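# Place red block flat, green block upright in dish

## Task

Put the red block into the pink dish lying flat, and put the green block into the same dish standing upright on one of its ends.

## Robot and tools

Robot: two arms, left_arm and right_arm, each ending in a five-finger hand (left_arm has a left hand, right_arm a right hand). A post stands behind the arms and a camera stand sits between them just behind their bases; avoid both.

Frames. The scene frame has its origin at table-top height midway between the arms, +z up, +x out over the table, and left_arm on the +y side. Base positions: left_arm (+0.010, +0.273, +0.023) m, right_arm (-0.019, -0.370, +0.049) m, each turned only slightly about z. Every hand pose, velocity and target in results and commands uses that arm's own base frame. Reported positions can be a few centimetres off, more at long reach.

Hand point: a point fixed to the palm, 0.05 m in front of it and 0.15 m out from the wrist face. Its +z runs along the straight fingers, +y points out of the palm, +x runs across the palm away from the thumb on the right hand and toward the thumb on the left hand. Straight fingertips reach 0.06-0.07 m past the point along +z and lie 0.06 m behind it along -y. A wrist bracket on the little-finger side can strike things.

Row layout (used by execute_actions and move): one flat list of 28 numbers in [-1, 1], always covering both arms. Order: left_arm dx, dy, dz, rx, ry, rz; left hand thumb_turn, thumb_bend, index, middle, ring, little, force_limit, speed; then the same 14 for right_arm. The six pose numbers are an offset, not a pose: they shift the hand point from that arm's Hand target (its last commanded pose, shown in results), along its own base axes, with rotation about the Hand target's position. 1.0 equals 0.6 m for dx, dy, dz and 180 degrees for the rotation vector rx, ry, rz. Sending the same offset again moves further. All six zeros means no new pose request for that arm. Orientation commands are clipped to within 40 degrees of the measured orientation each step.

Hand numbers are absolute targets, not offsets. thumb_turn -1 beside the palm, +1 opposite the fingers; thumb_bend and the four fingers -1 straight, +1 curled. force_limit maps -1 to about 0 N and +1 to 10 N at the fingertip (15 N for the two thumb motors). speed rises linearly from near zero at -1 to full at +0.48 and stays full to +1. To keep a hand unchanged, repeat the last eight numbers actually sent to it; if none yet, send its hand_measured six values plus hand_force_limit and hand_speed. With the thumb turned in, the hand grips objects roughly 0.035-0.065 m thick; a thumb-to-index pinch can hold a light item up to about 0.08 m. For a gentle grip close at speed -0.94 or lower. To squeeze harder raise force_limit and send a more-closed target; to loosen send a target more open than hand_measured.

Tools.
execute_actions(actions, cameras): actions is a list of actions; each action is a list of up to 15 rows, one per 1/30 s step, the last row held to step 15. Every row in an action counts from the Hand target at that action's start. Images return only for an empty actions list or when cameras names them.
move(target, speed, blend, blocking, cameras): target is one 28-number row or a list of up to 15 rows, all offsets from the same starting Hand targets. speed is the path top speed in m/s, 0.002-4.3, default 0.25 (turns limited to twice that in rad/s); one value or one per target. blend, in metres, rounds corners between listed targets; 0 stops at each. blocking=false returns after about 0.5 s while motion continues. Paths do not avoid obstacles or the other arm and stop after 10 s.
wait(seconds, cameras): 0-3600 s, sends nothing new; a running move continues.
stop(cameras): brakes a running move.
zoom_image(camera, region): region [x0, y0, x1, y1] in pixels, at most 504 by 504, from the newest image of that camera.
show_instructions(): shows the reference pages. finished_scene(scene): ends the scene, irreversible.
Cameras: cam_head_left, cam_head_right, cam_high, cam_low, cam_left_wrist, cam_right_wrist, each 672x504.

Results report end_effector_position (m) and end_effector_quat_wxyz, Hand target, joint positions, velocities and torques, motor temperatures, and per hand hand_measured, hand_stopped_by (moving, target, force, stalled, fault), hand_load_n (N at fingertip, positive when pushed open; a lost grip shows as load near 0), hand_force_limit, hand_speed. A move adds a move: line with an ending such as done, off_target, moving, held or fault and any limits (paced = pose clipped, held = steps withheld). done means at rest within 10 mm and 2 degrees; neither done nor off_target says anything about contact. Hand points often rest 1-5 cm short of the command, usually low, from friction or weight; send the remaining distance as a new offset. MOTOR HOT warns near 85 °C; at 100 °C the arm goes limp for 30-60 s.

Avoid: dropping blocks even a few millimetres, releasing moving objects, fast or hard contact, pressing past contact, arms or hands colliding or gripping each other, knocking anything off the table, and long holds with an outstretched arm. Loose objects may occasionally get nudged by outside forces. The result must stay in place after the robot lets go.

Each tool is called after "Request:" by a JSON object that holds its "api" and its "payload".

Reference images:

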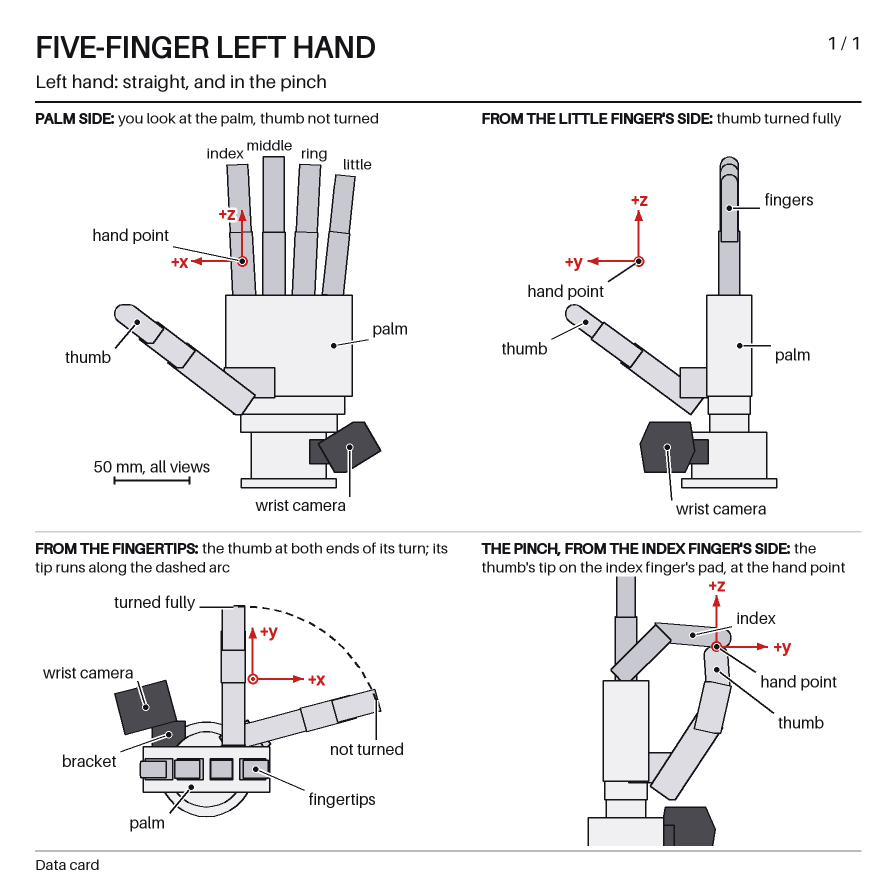

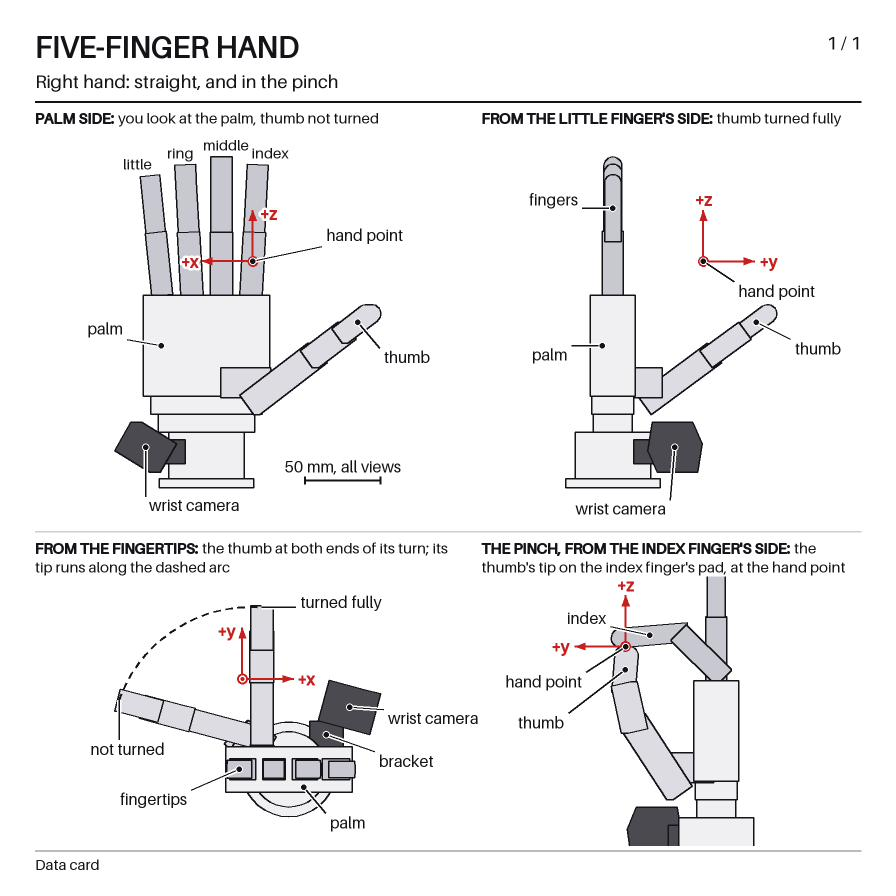

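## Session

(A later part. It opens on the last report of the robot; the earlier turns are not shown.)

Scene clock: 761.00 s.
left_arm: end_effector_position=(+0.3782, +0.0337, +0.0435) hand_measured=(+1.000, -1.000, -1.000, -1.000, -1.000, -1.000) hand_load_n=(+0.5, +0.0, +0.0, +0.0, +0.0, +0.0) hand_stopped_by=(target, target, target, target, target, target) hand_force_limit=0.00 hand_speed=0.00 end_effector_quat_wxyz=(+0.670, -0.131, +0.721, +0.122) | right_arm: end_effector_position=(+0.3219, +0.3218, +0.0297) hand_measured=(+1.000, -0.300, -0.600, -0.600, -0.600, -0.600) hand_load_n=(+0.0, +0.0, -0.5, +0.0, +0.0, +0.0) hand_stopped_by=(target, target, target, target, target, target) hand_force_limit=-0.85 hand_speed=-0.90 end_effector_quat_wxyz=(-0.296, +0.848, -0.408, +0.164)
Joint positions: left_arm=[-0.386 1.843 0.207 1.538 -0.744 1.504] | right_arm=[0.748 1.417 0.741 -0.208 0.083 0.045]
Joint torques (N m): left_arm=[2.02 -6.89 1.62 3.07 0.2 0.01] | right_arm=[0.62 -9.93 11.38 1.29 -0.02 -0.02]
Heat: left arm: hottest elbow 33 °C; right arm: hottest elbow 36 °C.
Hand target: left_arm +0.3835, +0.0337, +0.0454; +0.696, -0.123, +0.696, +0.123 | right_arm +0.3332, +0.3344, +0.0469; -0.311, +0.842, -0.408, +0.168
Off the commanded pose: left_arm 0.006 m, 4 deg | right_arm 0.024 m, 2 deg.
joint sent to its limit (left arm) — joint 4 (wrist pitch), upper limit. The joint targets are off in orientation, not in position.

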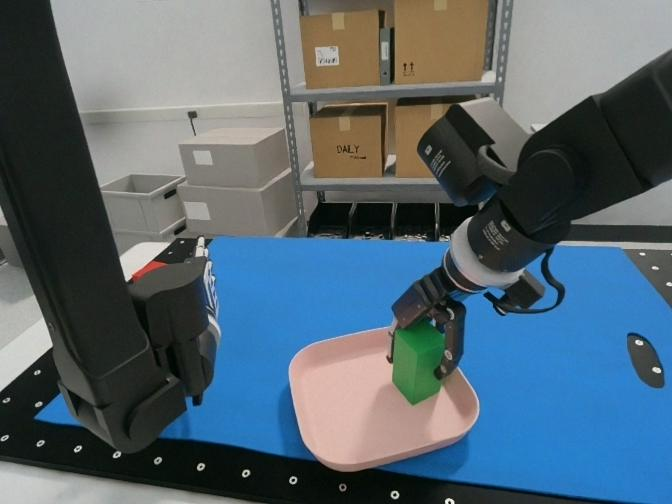

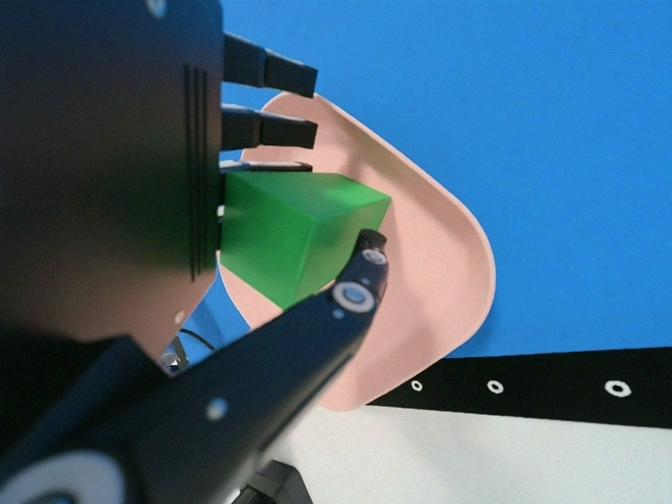

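Request:
{"api": "execute_actions", "payload": {"actions": [[[0,0,0,0,0,0,1,-1,-1,-1,-1,-1,0,0,0,0,0,0,0,0,1,-0.6,-0.95,-0.95,-0.95,-0.95,-0.85,-0.6]]], "cameras": []}}

Request:
{"api": "move", "payload": {"target": [0,0,0,0,0,0,1,-1,-1,-1,-1,-1,0,0,0.0,0.0,0.05,0,0,0,1,-0.6,-0.95,-0.95,-0.95,-0.95,-0.85,-0.6], "speed": 0.04, "cameras": ["cam_low","cam_right_wrist"]}}

Request:
{"api": "zoom_image", "payload": {"camera": "cam_low", "region": [385, 290, 485, 410]}}

Scene clock: 766.10 s.
left_arm: end_effector_position=(+0.3782, +0.0337, +0.0435) hand_measured=(+1.000, -1.000, -1.000, -1.000, -1.000, -1.000) hand_load_n=(+0.5, +0.0, +0.0, +0.0, +0.0, +0.0) hand_stopped_by=(target, target, target, target, target, target) hand_force_limit=0.00 hand_speed=0.00 end_effector_quat_wxyz=(+0.670, -0.131, +0.721, +0.122) | right_arm: end_effector_position=(+0.3217, +0.3216, +0.0296) hand_measured=(+1.000, -0.600, -0.950, -0.950, -0.950, -0.950) hand_load_n=(+0.0, +0.0, +0.0, +0.0, +0.0, +0.0) hand_stopped_by=(target, target, target, target, target, target) hand_force_limit=-0.85 hand_speed=-0.60 end_effector_quat_wxyz=(-0.296, +0.848, -0.408, +0.163)
Joint positions: left_arm=[-0.386 1.843 0.207 1.538 -0.744 1.504] | right_arm=[0.748 1.417 0.741 -0.21 0.083 0.045]
Joint torques (N m): left_arm=[2.37 -6.48 1.61 2.93 0.17 0] | right_arm=[0.26 -9.82 11.3 1.29 -0.03 -0.05]
Heat: left arm: hottest elbow 33 °C; right arm: hottest elbow 36 °C.
Hand target: left_arm +0.3835, +0.0337, +0.0454; +0.696, -0.123, +0.696, +0.123 | right_arm +0.3332, +0.3344, +0.0469; -0.311, +0.842, -0.408, +0.168
Off the commanded pose: left_arm 0.006 m, 4 deg | right_arm 0.024 m, 2 deg.
joint sent to its limit (left arm) — joint 4 (wrist pitch), upper limit. The joint targets are off in orientation, not in position.

Scene clock: 767.27 s.
left_arm: end_effector_position=(+0.3782, +0.0337, +0.0435) hand_measured=(+1.000, -1.000, -1.000, -1.000, -1.000, -1.000) hand_load_n=(+0.0, +0.0, +0.0, +0.0, +0.0, +0.0) hand_stopped_by=(target, target, target, target, target, target) hand_force_limit=0.00 hand_speed=0.00 end_effector_quat_wxyz=(+0.670, -0.131, +0.721, +0.122) | right_arm: end_effector_position=(+0.3220, +0.3219, +0.0584) hand_measured=(+1.000, -0.600, -0.950, -0.950, -0.950, -0.950) hand_load_n=(+0.0, +0.0, +0.0, +0.0, +0.0, +0.0) hand_stopped_by=(target, target, target, target, target, target) hand_force_limit=-0.85 hand_speed=-0.60 end_effector_quat_wxyz=(-0.295, +0.848, -0.408, +0.163)
Joint positions: left_arm=[-0.386 1.843 0.207 1.538 -0.744 1.504] | right_arm=[0.748 1.364 0.782 -0.304 0.083 0.045]
Joint torques (N m): left_arm=[1.85 -7.18 1.74 3.08 0.19 0.04] | right_arm=[0.26 -9.41 12 1.37 -0.03 -0.03]
Heat: left arm: hottest elbow 33 °C; right arm: hottest elbow 36 °C.
Hand target: left_arm +0.3835, +0.0337, +0.0454; +0.696, -0.123, +0.696, +0.123 | right_arm +0.3330, +0.3343, +0.0768; -0.311, +0.842, -0.408, +0.168
Off the commanded pose: left_arm 0.006 m, 4 deg | right_arm 0.025 m, 2 deg.
joint sent to its limit (left arm) — joint 4 (wrist pitch), upper limit. The joint targets are off in orientation, not in position.
move: off_target (right_arm)

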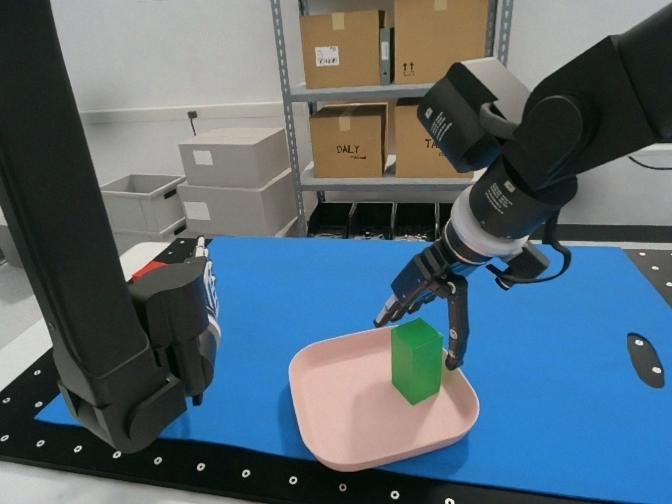

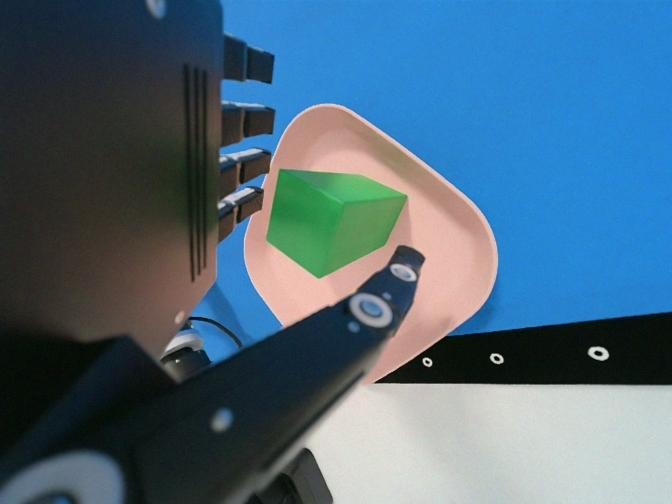

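Scaled by 4.200.

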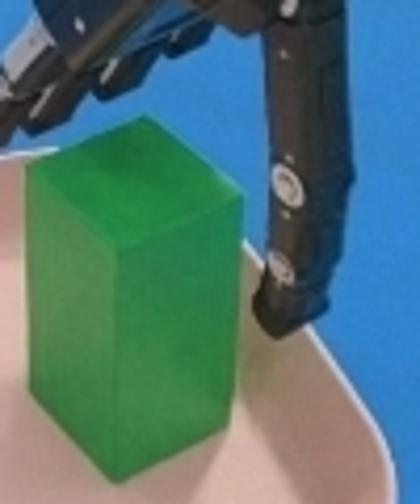

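Request:
{"api": "move", "payload": {"target": [[0,0,0,0,0,0,1,-1,-1,-1,-1,-1,0,0,0,0,0.18,0,0,0,1,-1,-1,-1,-1,-1,0,0],[0,0,0,0,0,0,1,-1,-1,-1,-1,-1,0,0,-0.08,-0.55,0.22,0,0,0,1,-1,-1,-1,-1,-1,0,0]], "speed": 0.2, "blend": 0.03, "cameras": ["all"]}}

Scene clock: 773.83 s.
left_arm: end_effector_position=(+0.3782, +0.0337, +0.0435) hand_measured=(+1.000, -1.000, -1.000, -1.000, -1.000, -1.000) hand_load_n=(+0.5, +0.0, +0.0, +0.0, +0.0, +0.0) hand_stopped_by=(target, target, target, target, target, target) hand_force_limit=0.00 hand_speed=0.00 end_effector_quat_wxyz=(+0.670, -0.131, +0.721, +0.122) | right_arm: end_effector_position=(+0.2779, +0.0094, +0.1964) hand_measured=(+1.000, -1.000, -1.000, -1.000, -1.000, -1.000) hand_load_n=(+0.0, +0.0, +0.0, +0.0, +0.0, +0.0) hand_stopped_by=(target, target, target, target, target, target) hand_force_limit=0.00 hand_speed=0.00 end_effector_quat_wxyz=(-0.310, +0.841, -0.414, +0.156)
Joint positions: left_arm=[-0.386 1.843 0.207 1.538 -0.744 1.504] | right_arm=[-0.265 0.853 0.822 -1.055 -0.541 -0.784]
Joint torques (N m): left_arm=[1.9 -6.83 1.68 2.97 0.16 0.03] | right_arm=[-0.79 -2.14 12.68 1.02 -0.54 -0.25]
Heat: left arm: hottest elbow 33 °C; right arm: hottest elbow 36 °C.
Hand target: left_arm +0.3835, +0.0337, +0.0454; +0.696, -0.123, +0.696, +0.123 | right_arm +0.2851, +0.0043, +0.2088; -0.311, +0.842, -0.408, +0.168
Off the commanded pose: left_arm 0.006 m, 4 deg | right_arm 0.015 m, 1 deg.
joint sent to its limit (left arm) — joint 4 (wrist pitch), upper limit. The joint targets are off in orientation, not in position.
move: off_target (right_arm)

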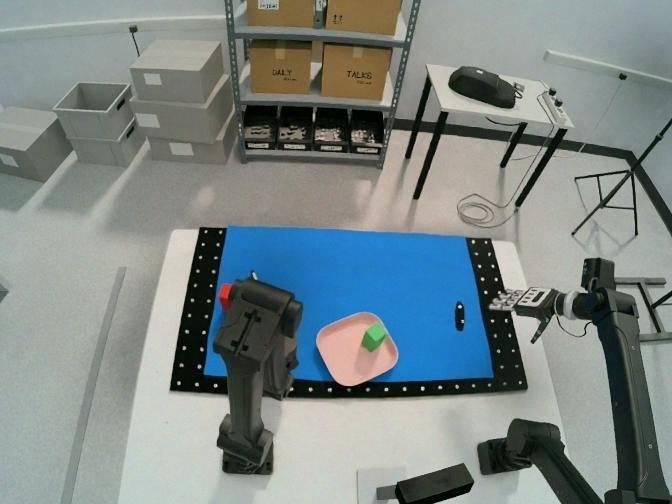

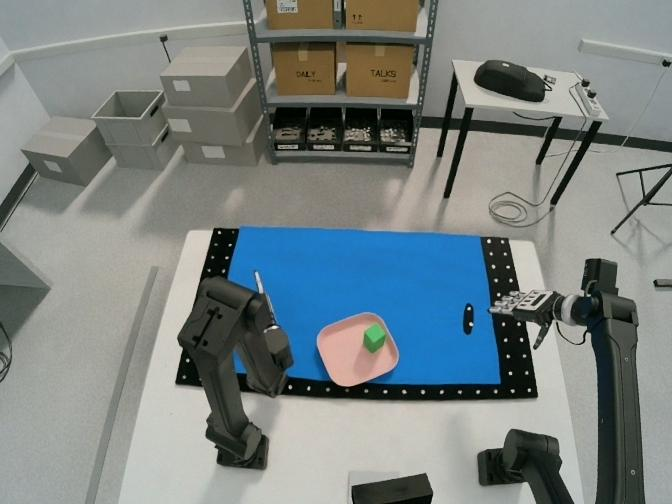

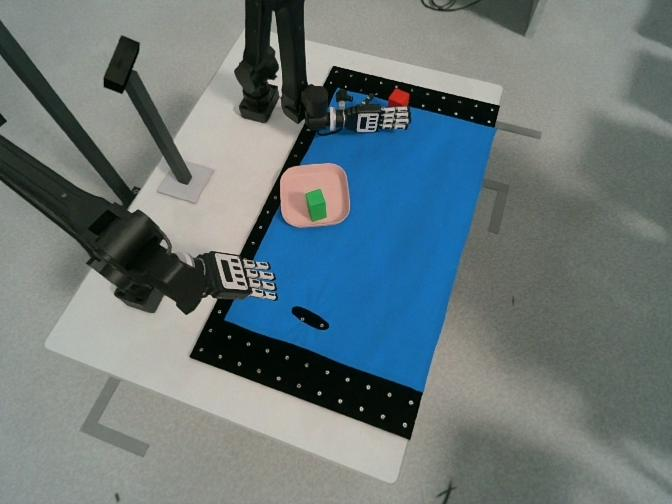

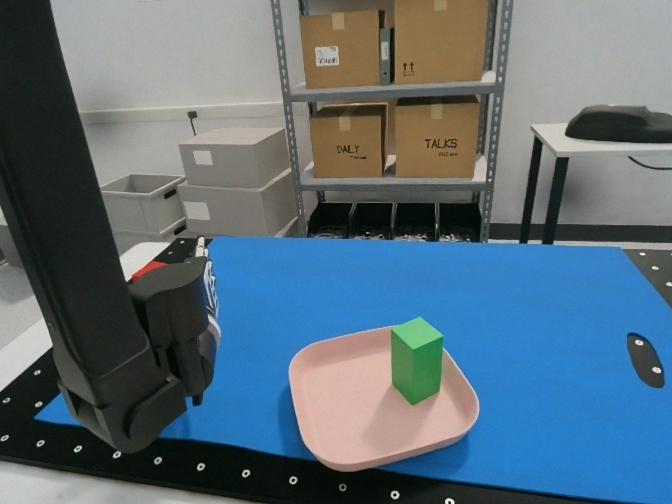

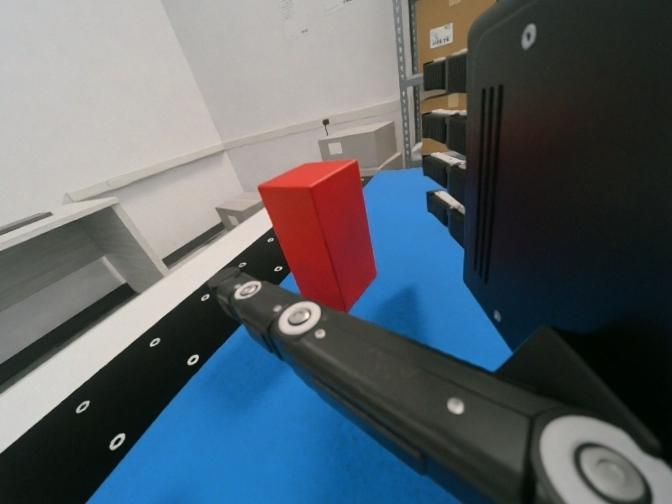

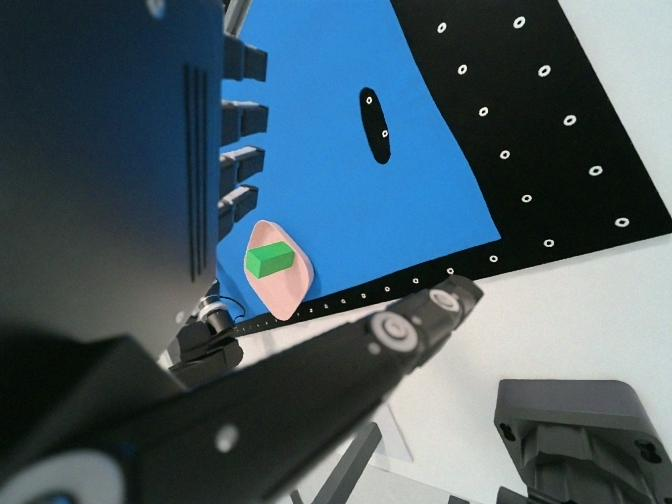

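Request:
{"api": "execute_actions", "payload": {"actions": [], "cameras": ["cam_high","cam_left_wrist","cam_low","cam_head_left"]}}

Request:
{"api": "zoom_image", "payload": {"camera": "cam_high", "region": [320, 50, 480, 170]}}

Request:
{"api": "zoom_image", "payload": {"camera": "cam_head_left", "region": [150, 230, 350, 380]}}

Scene clock: 790.33 s.
left_arm: end_effector_position=(+0.3782, +0.0337, +0.0435) hand_measured=(+1.000, -1.000, -1.000, -1.000, -1.000, -1.000) hand_load_n=(+0.0, +0.0, +0.0, +0.0, +0.0, +0.0) hand_stopped_by=(target, target, target, target, target, target) hand_force_limit=0.00 hand_speed=0.00 end_effector_quat_wxyz=(+0.670, -0.131, +0.721, +0.122) | right_arm: end_effector_position=(+0.2779, +0.0094, +0.1964) hand_measured=(+1.000, -1.000, -1.000, -1.000, -1.000, -1.000) hand_load_n=(+0.0, +0.0, +0.0, +0.0, +0.0, +0.0) hand_stopped_by=(target, target, target, target, target, target) hand_force_limit=0.00 hand_speed=0.00 end_effector_quat_wxyz=(-0.310, +0.841, -0.414, +0.157)
Joint positions: left_arm=[-0.386 1.843 0.207 1.538 -0.744 1.504] | right_arm=[-0.265 0.853 0.822 -1.055 -0.541 -0.785]
Joint velocities: within noise
Joint torques (N m): left_arm=[2.55 -7.06 1.59 3.1 0.15 0.03] | right_arm=[-0.56 -2.2 12.67 1.03 -0.54 -0.27]
Motor temperatures (°C): left_arm=[28 30 33 25 29 26] | right_arm=[27 27 36 26 26 26]
Heat: left arm: hottest elbow 33 °C; right arm: hottest elbow 36 °C.
Hand target: left_arm +0.3835, +0.0337, +0.0454; +0.696, -0.123, +0.696, +0.123 | right_arm +0.2851, +0.0043, +0.2088; -0.311, +0.842, -0.408, +0.168
Off the commanded pose: left_arm 0.006 m, 4 deg | right_arm 0.015 m, 1 deg.
Images, in order (width x height): cam_head_left 672x504, cam_high 672x504, cam_low 672x504, cam_left_wrist 672x504.

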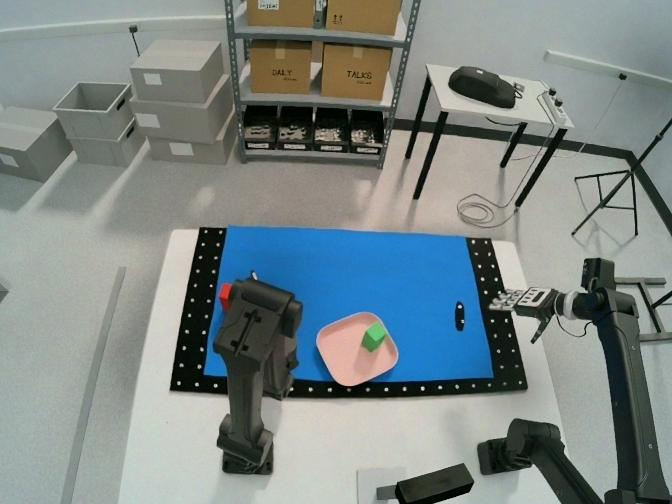

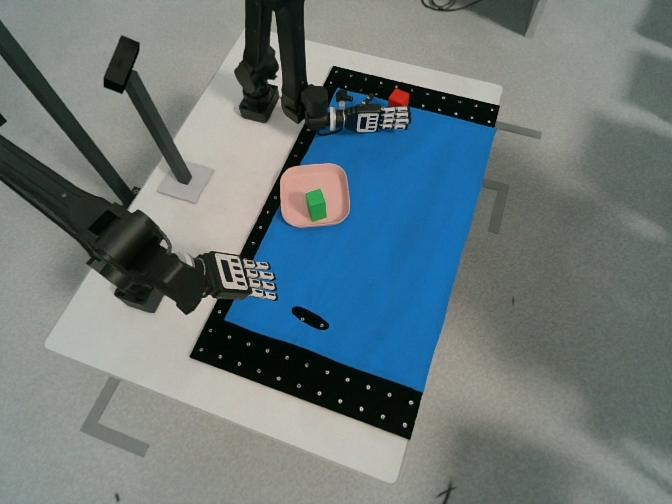

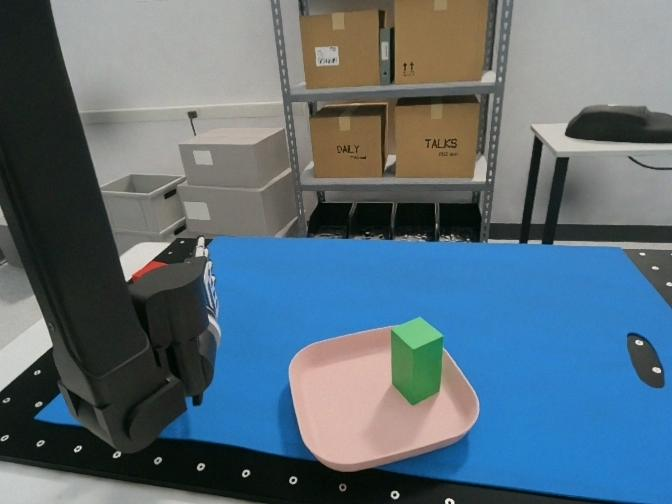

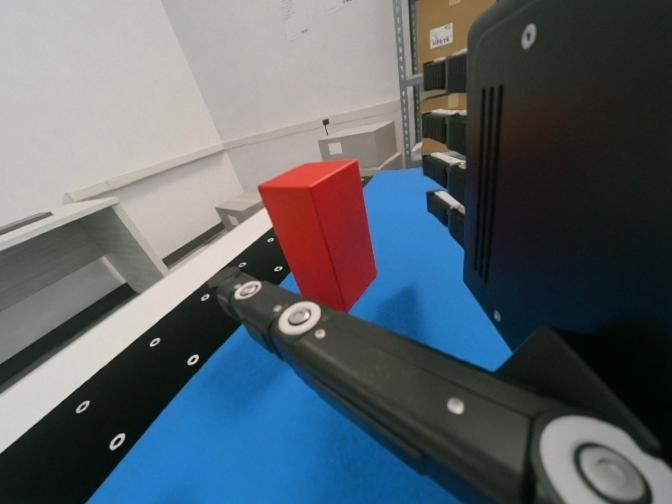

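Scaled by 3.150.

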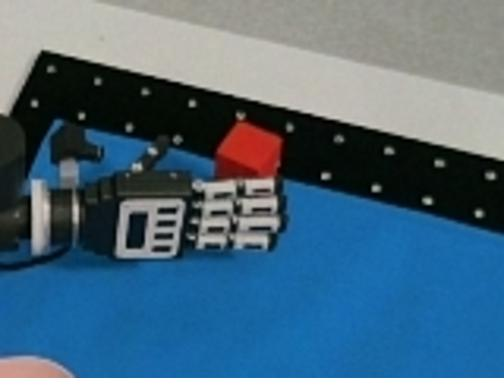

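Scaled by 2.520.

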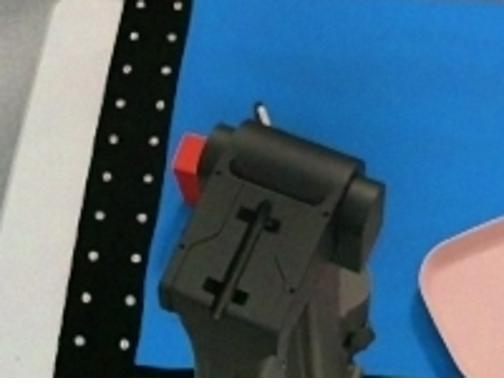

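Request:
{"api": "move", "payload": {"target": [0.038,0.0147,0,0,0,0,1,-1,-1,-1,-1,-1,0,0,0,0,0,0,0,0,1,-1,-1,-1,-1,-1,0,0], "speed": 0.05, "cameras": ["cam_high","cam_left_wrist","cam_low","cam_head_left"]}}

Request:
{"api": "zoom_image", "payload": {"camera": "cam_high", "region": [340, 60, 440, 140]}}

Scene clock: 801.37 s.
left_arm: end_effector_position=(+0.4002, +0.0424, +0.0429) hand_measured=(+1.000, -1.000, -1.000, -1.000, -1.000, -1.000) hand_load_n=(+0.0, +0.0, +0.0, +0.0, -0.5, +0.0) hand_stopped_by=(target, target, target, target, target, target) hand_force_limit=0.00 hand_speed=0.00 end_effector_quat_wxyz=(+0.675, -0.129, +0.717, +0.122) | right_arm: end_effector_position=(+0.2779, +0.0094, +0.1964) hand_measured=(+1.000, -1.000, -1.000, -1.000, -1.000, -1.000) hand_load_n=(+0.0, +0.0, -0.5, +0.0, +0.0, +0.0) hand_stopped_by=(target, target, target, target, target, target) hand_force_limit=0.00 hand_speed=0.00 end_effector_quat_wxyz=(-0.310, +0.841, -0.414, +0.157)
Joint positions: left_arm=[-0.322 1.867 0.252 1.538 -0.677 1.524] | right_arm=[-0.265 0.853 0.822 -1.055 -0.541 -0.785]
Joint torques (N m): left_arm=[2.32 -7.47 2.03 3.15 0.17 0.06] | right_arm=[-0.5 -2.26 12.74 0.91 -0.55 -0.28]
Heat: left arm: hottest elbow 33 °C; right arm: hottest elbow 36 °C.
Hand target: left_arm +0.4063, +0.0427, +0.0454; +0.696, -0.123, +0.696, +0.123 | right_arm +0.2851, +0.0043, +0.2088; -0.311, +0.842, -0.408, +0.168
Off the commanded pose: left_arm 0.007 m, 4 deg | right_arm 0.015 m, 1 deg.
joint sent to its limit (left arm) — joint 4 (wrist pitch), upper limit. The joint targets are off in orientation, not in position.
move: off_target (left_arm)
Images, in order (width x height): cam_head_left 672x504, cam_high 672x504, cam_low 672x504, cam_left_wrist 672x504.

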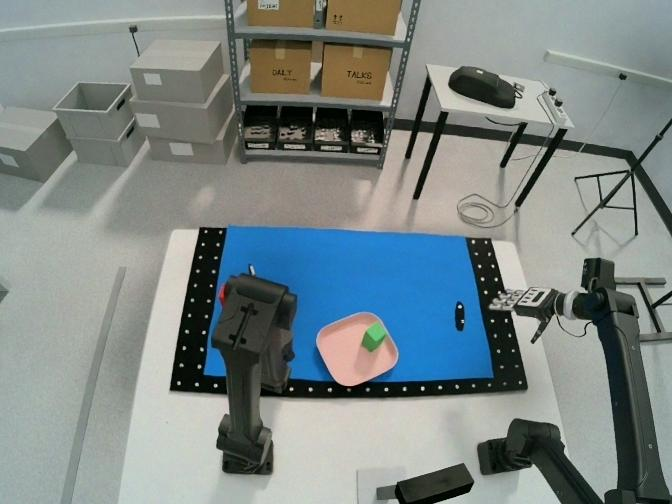

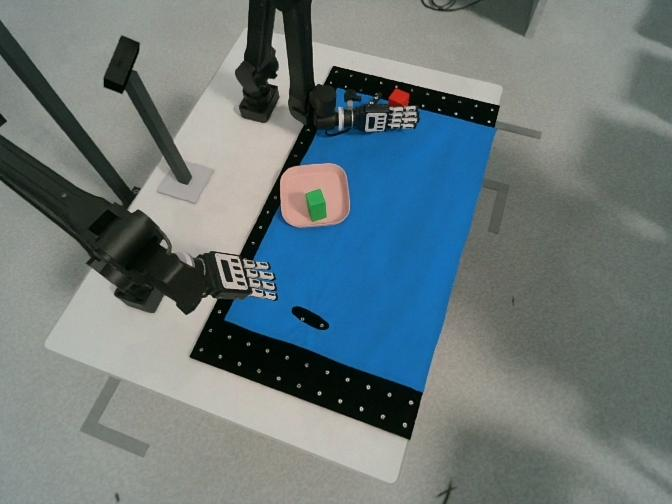

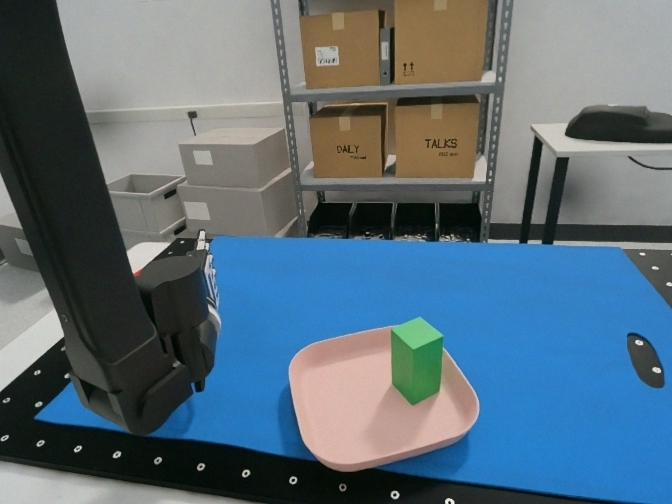

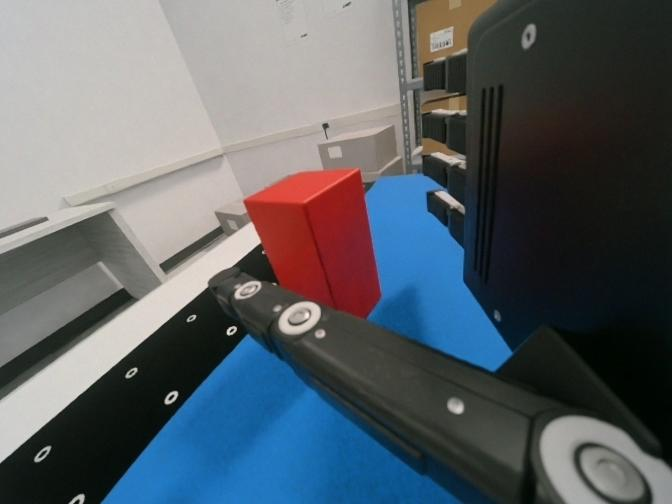

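Scaled by 5.040.

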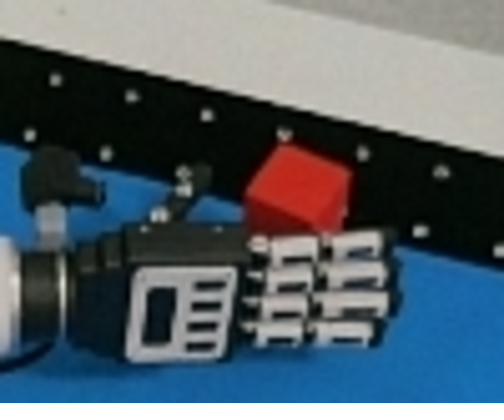

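Request:
{"api": "move", "payload": {"target": [0,0,0,0,0,0,1,-1,-0.65,-0.65,-0.65,-0.65,-0.9,-0.85,0,0,0,0,0,0,1,-1,-1,-1,-1,-1,0,0], "speed": 0.05, "cameras": ["cam_high","cam_left_wrist"]}}

Request:
{"api": "zoom_image", "payload": {"camera": "cam_high", "region": [340, 60, 440, 140]}}

Scene clock: 810.10 s.
left_arm: end_effector_position=(+0.4002, +0.0423, +0.0430) hand_measured=(+1.000, -1.000, -0.650, -0.650, -0.650, -0.650) hand_load_n=(+0.0, +0.0, +0.0, +0.0, +0.0, +0.0) hand_stopped_by=(target, target, target, target, target, target) hand_force_limit=-0.90 hand_speed=-0.85 end_effector_quat_wxyz=(+0.675, -0.128, +0.717, +0.122) | right_arm: end_effector_position=(+0.2779, +0.0094, +0.1964) hand_measured=(+1.000, -1.000, -1.000, -1.000, -1.000, -1.000) hand_load_n=(+0.0, +0.0, +0.0, -0.5, +0.0, -0.5) hand_stopped_by=(target, target, target, target, target, target) hand_force_limit=0.00 hand_speed=0.00 end_effector_quat_wxyz=(-0.310, +0.841, -0.414, +0.157)
Joint positions: left_arm=[-0.322 1.867 0.252 1.538 -0.677 1.524] | right_arm=[-0.265 0.853 0.822 -1.055 -0.541 -0.785]
Joint torques (N m): left_arm=[2.84 -7.53 2.14 2.96 0.2 0.05] | right_arm=[-0.56 -2.14 12.72 0.92 -0.52 -0.26]
Heat: left arm: hottest elbow 33 °C; right arm: hottest elbow 36 °C.
Hand target: left_arm +0.4063, +0.0427, +0.0454; +0.696, -0.123, +0.696, +0.123 | right_arm +0.2851, +0.0043, +0.2088; -0.311, +0.842, -0.408, +0.168
Off the commanded pose: left_arm 0.007 m, 3 deg | right_arm 0.015 m, 1 deg.
joint sent to its limit (left arm) — joint 4 (wrist pitch), upper limit. The joint targets are off in orientation, not in position.
move: done

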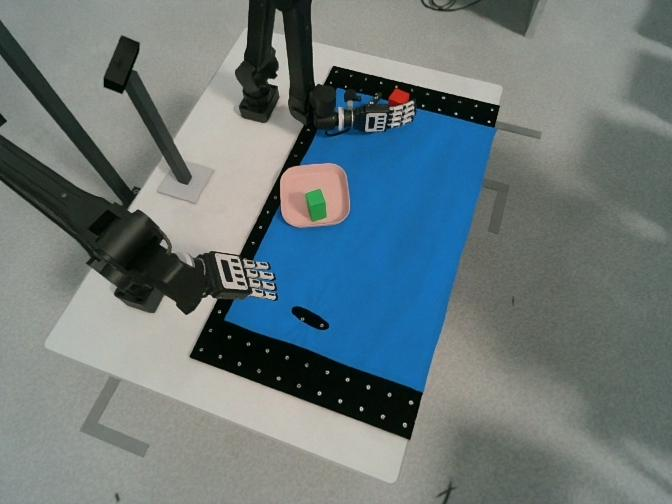

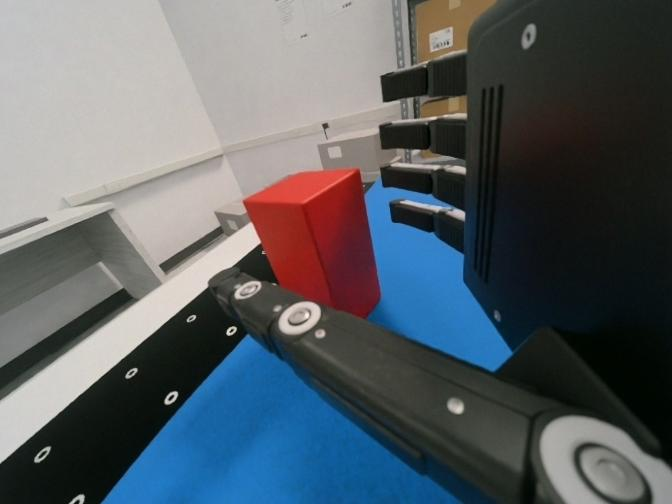

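Scaled by 5.040.

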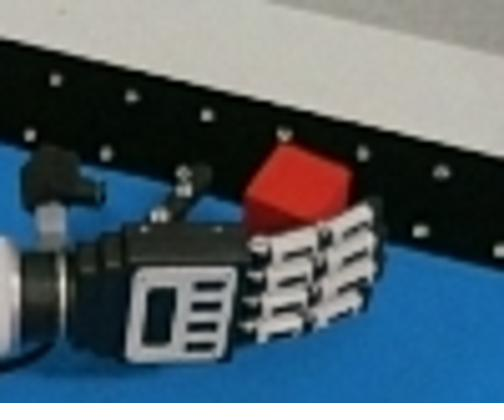

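Request:
{"api": "move", "payload": {"target": [0,0,0,0,0,0,1,-1,-0.5,-0.5,-0.5,-0.5,-0.9,-0.85,0,0,0,0,0,0,1,-1,-1,-1,-1,-1,0,0], "speed": 0.05, "cameras": ["cam_high","cam_left_wrist"]}}

Request:
{"api": "zoom_image", "payload": {"camera": "cam_high", "region": [340, 60, 440, 140]}}

Request:
{"api": "zoom_image", "payload": {"camera": "cam_left_wrist", "region": [220, 120, 480, 340]}}

Scene clock: 814.90 s.
left_arm: end_effector_position=(+0.4002, +0.0423, +0.0430) hand_measured=(+1.000, -1.000, -0.500, -0.500, -0.500, -0.500) hand_load_n=(+0.0, +0.0, +0.0, +0.0, +0.0, +0.0) hand_stopped_by=(target, target, target, target, target, target) hand_force_limit=-0.90 hand_speed=-0.85 end_effector_quat_wxyz=(+0.675, -0.128, +0.717, +0.122) | right_arm: end_effector_position=(+0.2779, +0.0094, +0.1964) hand_measured=(+1.000, -1.000, -1.000, -1.000, -1.000, -1.000) hand_load_n=(+0.0, +0.0, +0.0, +0.0, +0.0, +0.0) hand_stopped_by=(target, target, target, target, target, target) hand_force_limit=0.00 hand_speed=0.00 end_effector_quat_wxyz=(-0.310, +0.841, -0.414, +0.157)
Joint positions: left_arm=[-0.322 1.867 0.252 1.538 -0.677 1.524] | right_arm=[-0.265 0.853 0.822 -1.055 -0.541 -0.785]
Joint torques (N m): left_arm=[2.26 -7.65 2.02 3.15 0.17 0.04] | right_arm=[-0.56 -2.02 12.77 1.05 -0.53 -0.26]
Heat: left arm: hottest elbow 33 °C; right arm: hottest elbow 36 °C.
Hand target: left_arm +0.4063, +0.0427, +0.0454; +0.696, -0.123, +0.696, +0.123 | right_arm +0.2851, +0.0043, +0.2088; -0.311, +0.842, -0.408, +0.168
Off the commanded pose: left_arm 0.007 m, 3 deg | right_arm 0.015 m, 1 deg.
joint sent to its limit (left arm) — joint 4 (wrist pitch), upper limit. The joint targets are off in orientation, not in position.
move: done

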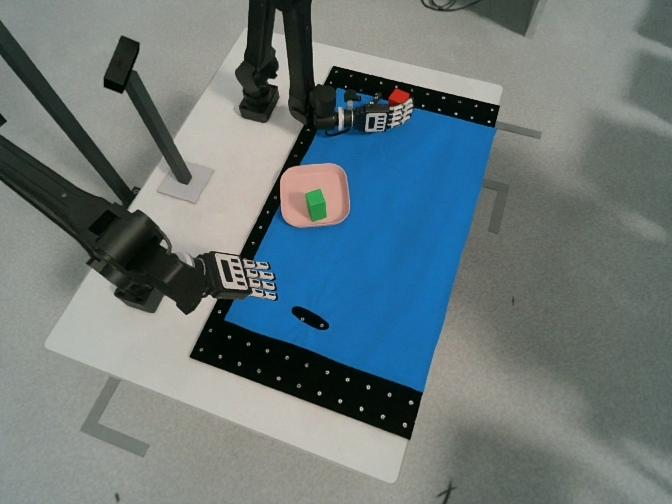

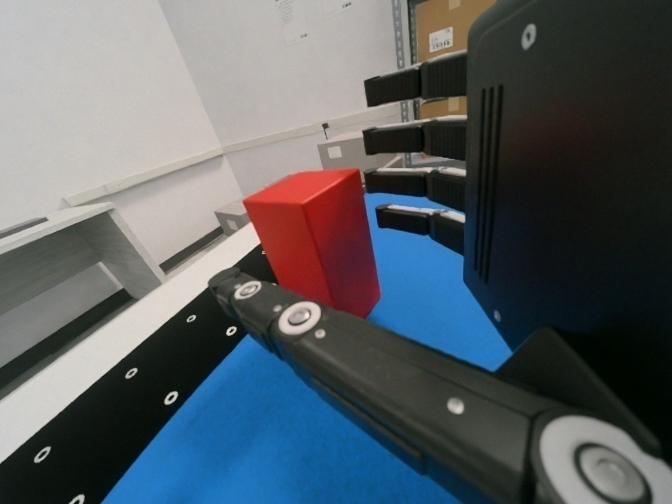

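Scaled by 5.040.

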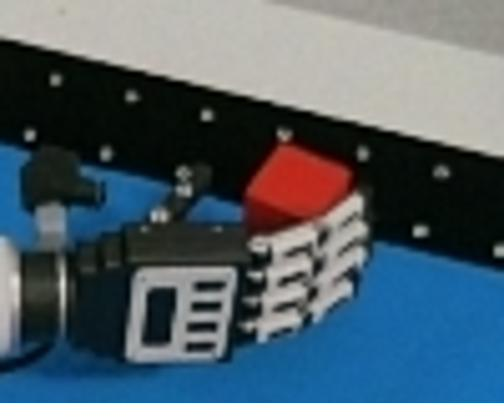

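Scaled by 1.938.

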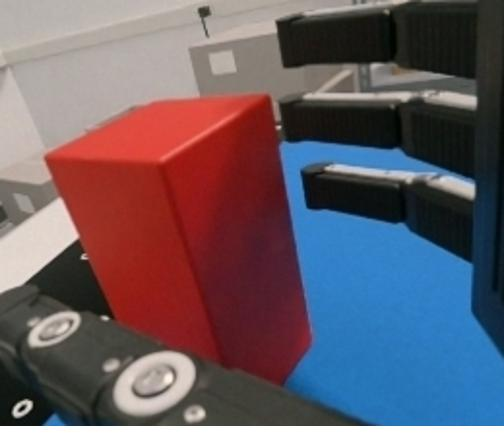

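Request:
{"api": "move", "payload": {"target": [0,0,0,0,0,0,1,-1,-0.42,-0.42,-0.42,-0.42,-0.9,-0.88,0,0,0,0,0,0,1,-1,-1,-1,-1,-1,0,0], "speed": 0.05, "cameras": ["cam_high","cam_left_wrist"]}}

Request:
{"api": "zoom_image", "payload": {"camera": "cam_high", "region": [340, 60, 440, 140]}}

Request:
{"api": "zoom_image", "payload": {"camera": "cam_left_wrist", "region": [220, 120, 480, 340]}}

Scene clock: 825.17 s.
left_arm: end_effector_position=(+0.4003, +0.0423, +0.0430) hand_measured=(+1.000, -1.000, -0.420, -0.420, -0.420, -0.420) hand_load_n=(+0.0, +0.0, +0.0, +0.0, +0.0, +0.0) hand_stopped_by=(target, target, target, target, target, target) hand_force_limit=-0.90 hand_speed=-0.88 end_effector_quat_wxyz=(+0.675, -0.128, +0.717, +0.122) | right_arm: end_effector_position=(+0.2779, +0.0094, +0.1964) hand_measured=(+1.000, -1.000, -1.000, -1.000, -1.000, -1.000) hand_load_n=(+0.0, +0.0, -0.5, +0.0, +0.0, +0.0) hand_stopped_by=(target, target, target, target, target, target) hand_force_limit=0.00 hand_speed=0.00 end_effector_quat_wxyz=(-0.310, +0.841, -0.414, +0.157)
Joint positions: left_arm=[-0.322 1.867 0.252 1.538 -0.677 1.524] | right_arm=[-0.265 0.853 0.822 -1.055 -0.541 -0.785]
Joint torques (N m): left_arm=[2.55 -7.18 1.98 3.08 0.18 0.04] | right_arm=[-0.5 -2.08 12.74 1.01 -0.54 -0.27]
Heat: left arm: hottest elbow 33 °C; right arm: hottest elbow 37 °C.
Hand target: left_arm +0.4063, +0.0427, +0.0454; +0.696, -0.123, +0.696, +0.123 | right_arm +0.2851, +0.0043, +0.2088; -0.311, +0.842, -0.408, +0.168
Off the commanded pose: left_arm 0.007 m, 3 deg | right_arm 0.015 m, 1 deg.
joint sent to its limit (left arm) — joint 4 (wrist pitch), upper limit. The joint targets are off in orientation, not in position.
move: done

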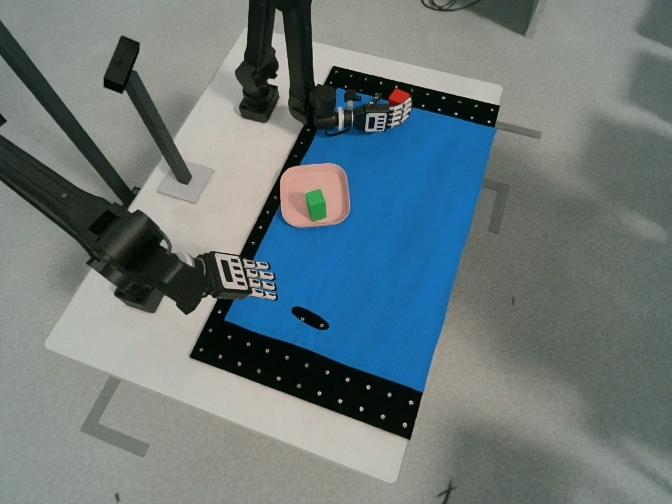

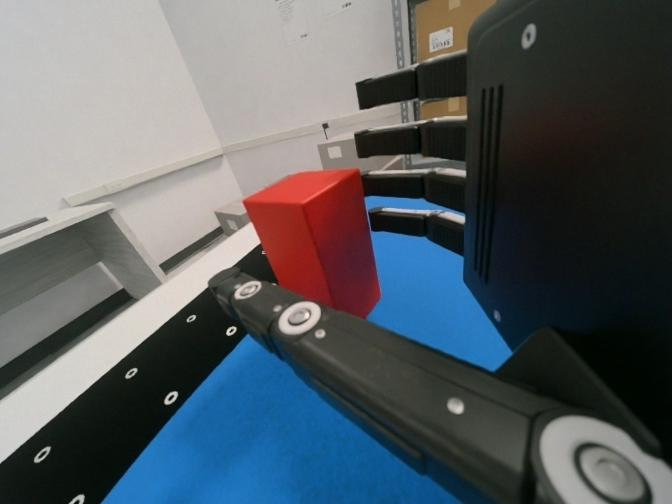

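Scaled by 5.040.

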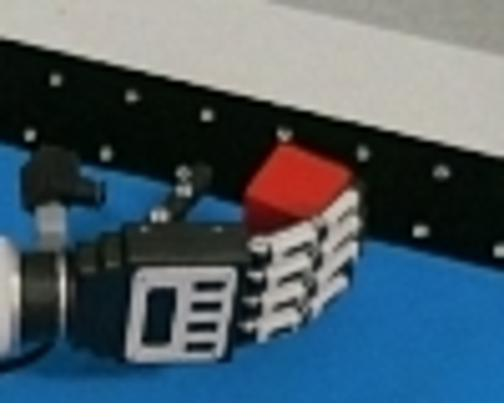

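Scaled by 1.938.

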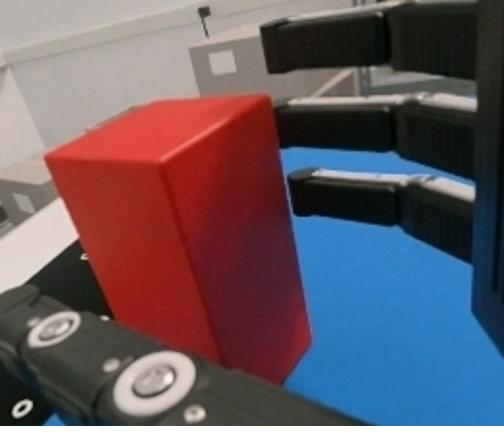

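Request:
{"api": "move", "payload": {"target": [0,0,0,0,0,0,1,-1,-0.34,-0.34,-0.36,-0.36,-0.9,-0.9,0,0,0,0,0,0,1,-1,-1,-1,-1,-1,0,0], "speed": 0.05, "cameras": ["cam_high","cam_left_wrist"]}}

Request:
{"api": "zoom_image", "payload": {"camera": "cam_high", "region": [340, 60, 440, 140]}}

Request:
{"api": "zoom_image", "payload": {"camera": "cam_left_wrist", "region": [220, 120, 480, 340]}}

Scene clock: 832.50 s.
left_arm: end_effector_position=(+0.4003, +0.0423, +0.0430) hand_measured=(+1.000, -1.000, -0.340, -0.340, -0.360, -0.360) hand_load_n=(+0.0, +0.0, +0.0, +0.0, +0.0, +0.0) hand_stopped_by=(target, target, target, target, target, target) hand_force_limit=-0.90 hand_speed=-0.90 end_effector_quat_wxyz=(+0.675, -0.128, +0.717, +0.122) | right_arm: end_effector_position=(+0.2779, +0.0094, +0.1964) hand_measured=(+1.000, -1.000, -1.000, -1.000, -1.000, -1.000) hand_load_n=(+0.0, +0.0, +0.0, +0.0, +0.0, +0.0) hand_stopped_by=(target, target, target, target, target, target) hand_force_limit=0.00 hand_speed=0.00 end_effector_quat_wxyz=(-0.310, +0.841, -0.414, +0.157)
Joint positions: left_arm=[-0.322 1.867 0.252 1.538 -0.677 1.524] | right_arm=[-0.265 0.853 0.822 -1.055 -0.541 -0.785]
Joint torques (N m): left_arm=[2.43 -7.47 2.11 3.19 0.17 0.05] | right_arm=[-0.56 -2.08 12.7 0.91 -0.54 -0.27]
Heat: left arm: hottest elbow 33 °C; right arm: hottest elbow 37 °C.
Hand target: left_arm +0.4063, +0.0427, +0.0454; +0.696, -0.123, +0.696, +0.123 | right_arm +0.2851, +0.0043, +0.2088; -0.311, +0.842, -0.408, +0.168
Off the commanded pose: left_arm 0.007 m, 3 deg | right_arm 0.015 m, 1 deg.
joint sent to its limit (left arm) — joint 4 (wrist pitch), upper limit. The joint targets are off in orientation, not in position.
move: done

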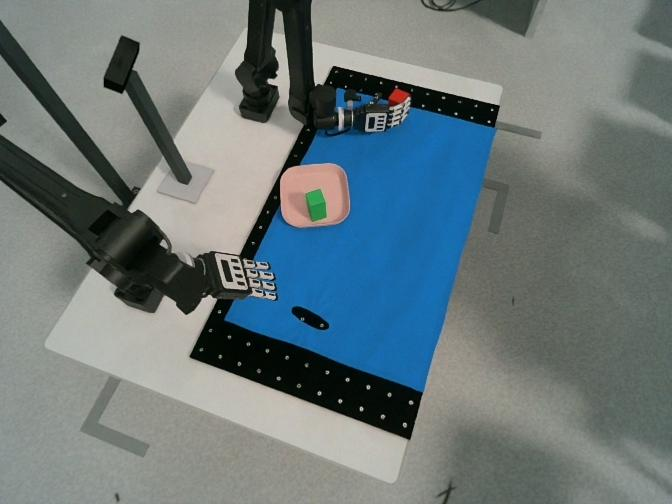

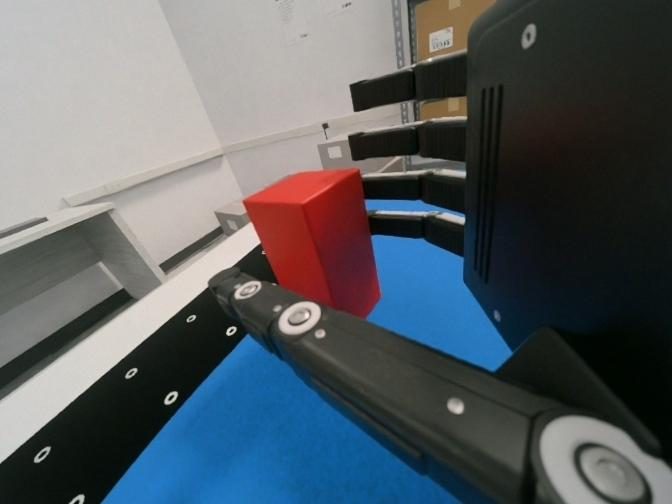

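Scaled by 5.040.

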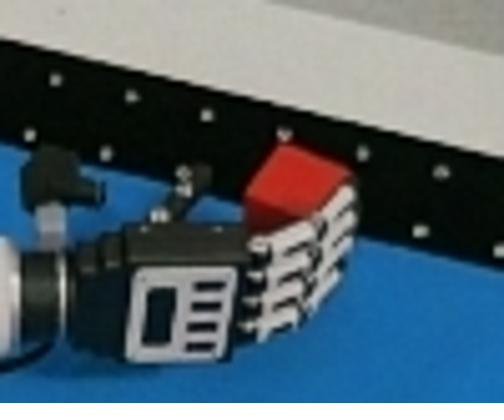

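Scaled by 1.938.

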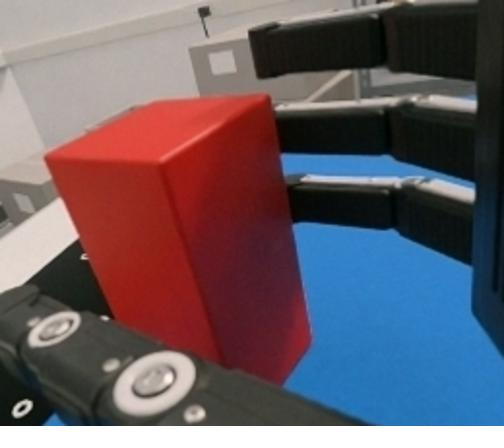

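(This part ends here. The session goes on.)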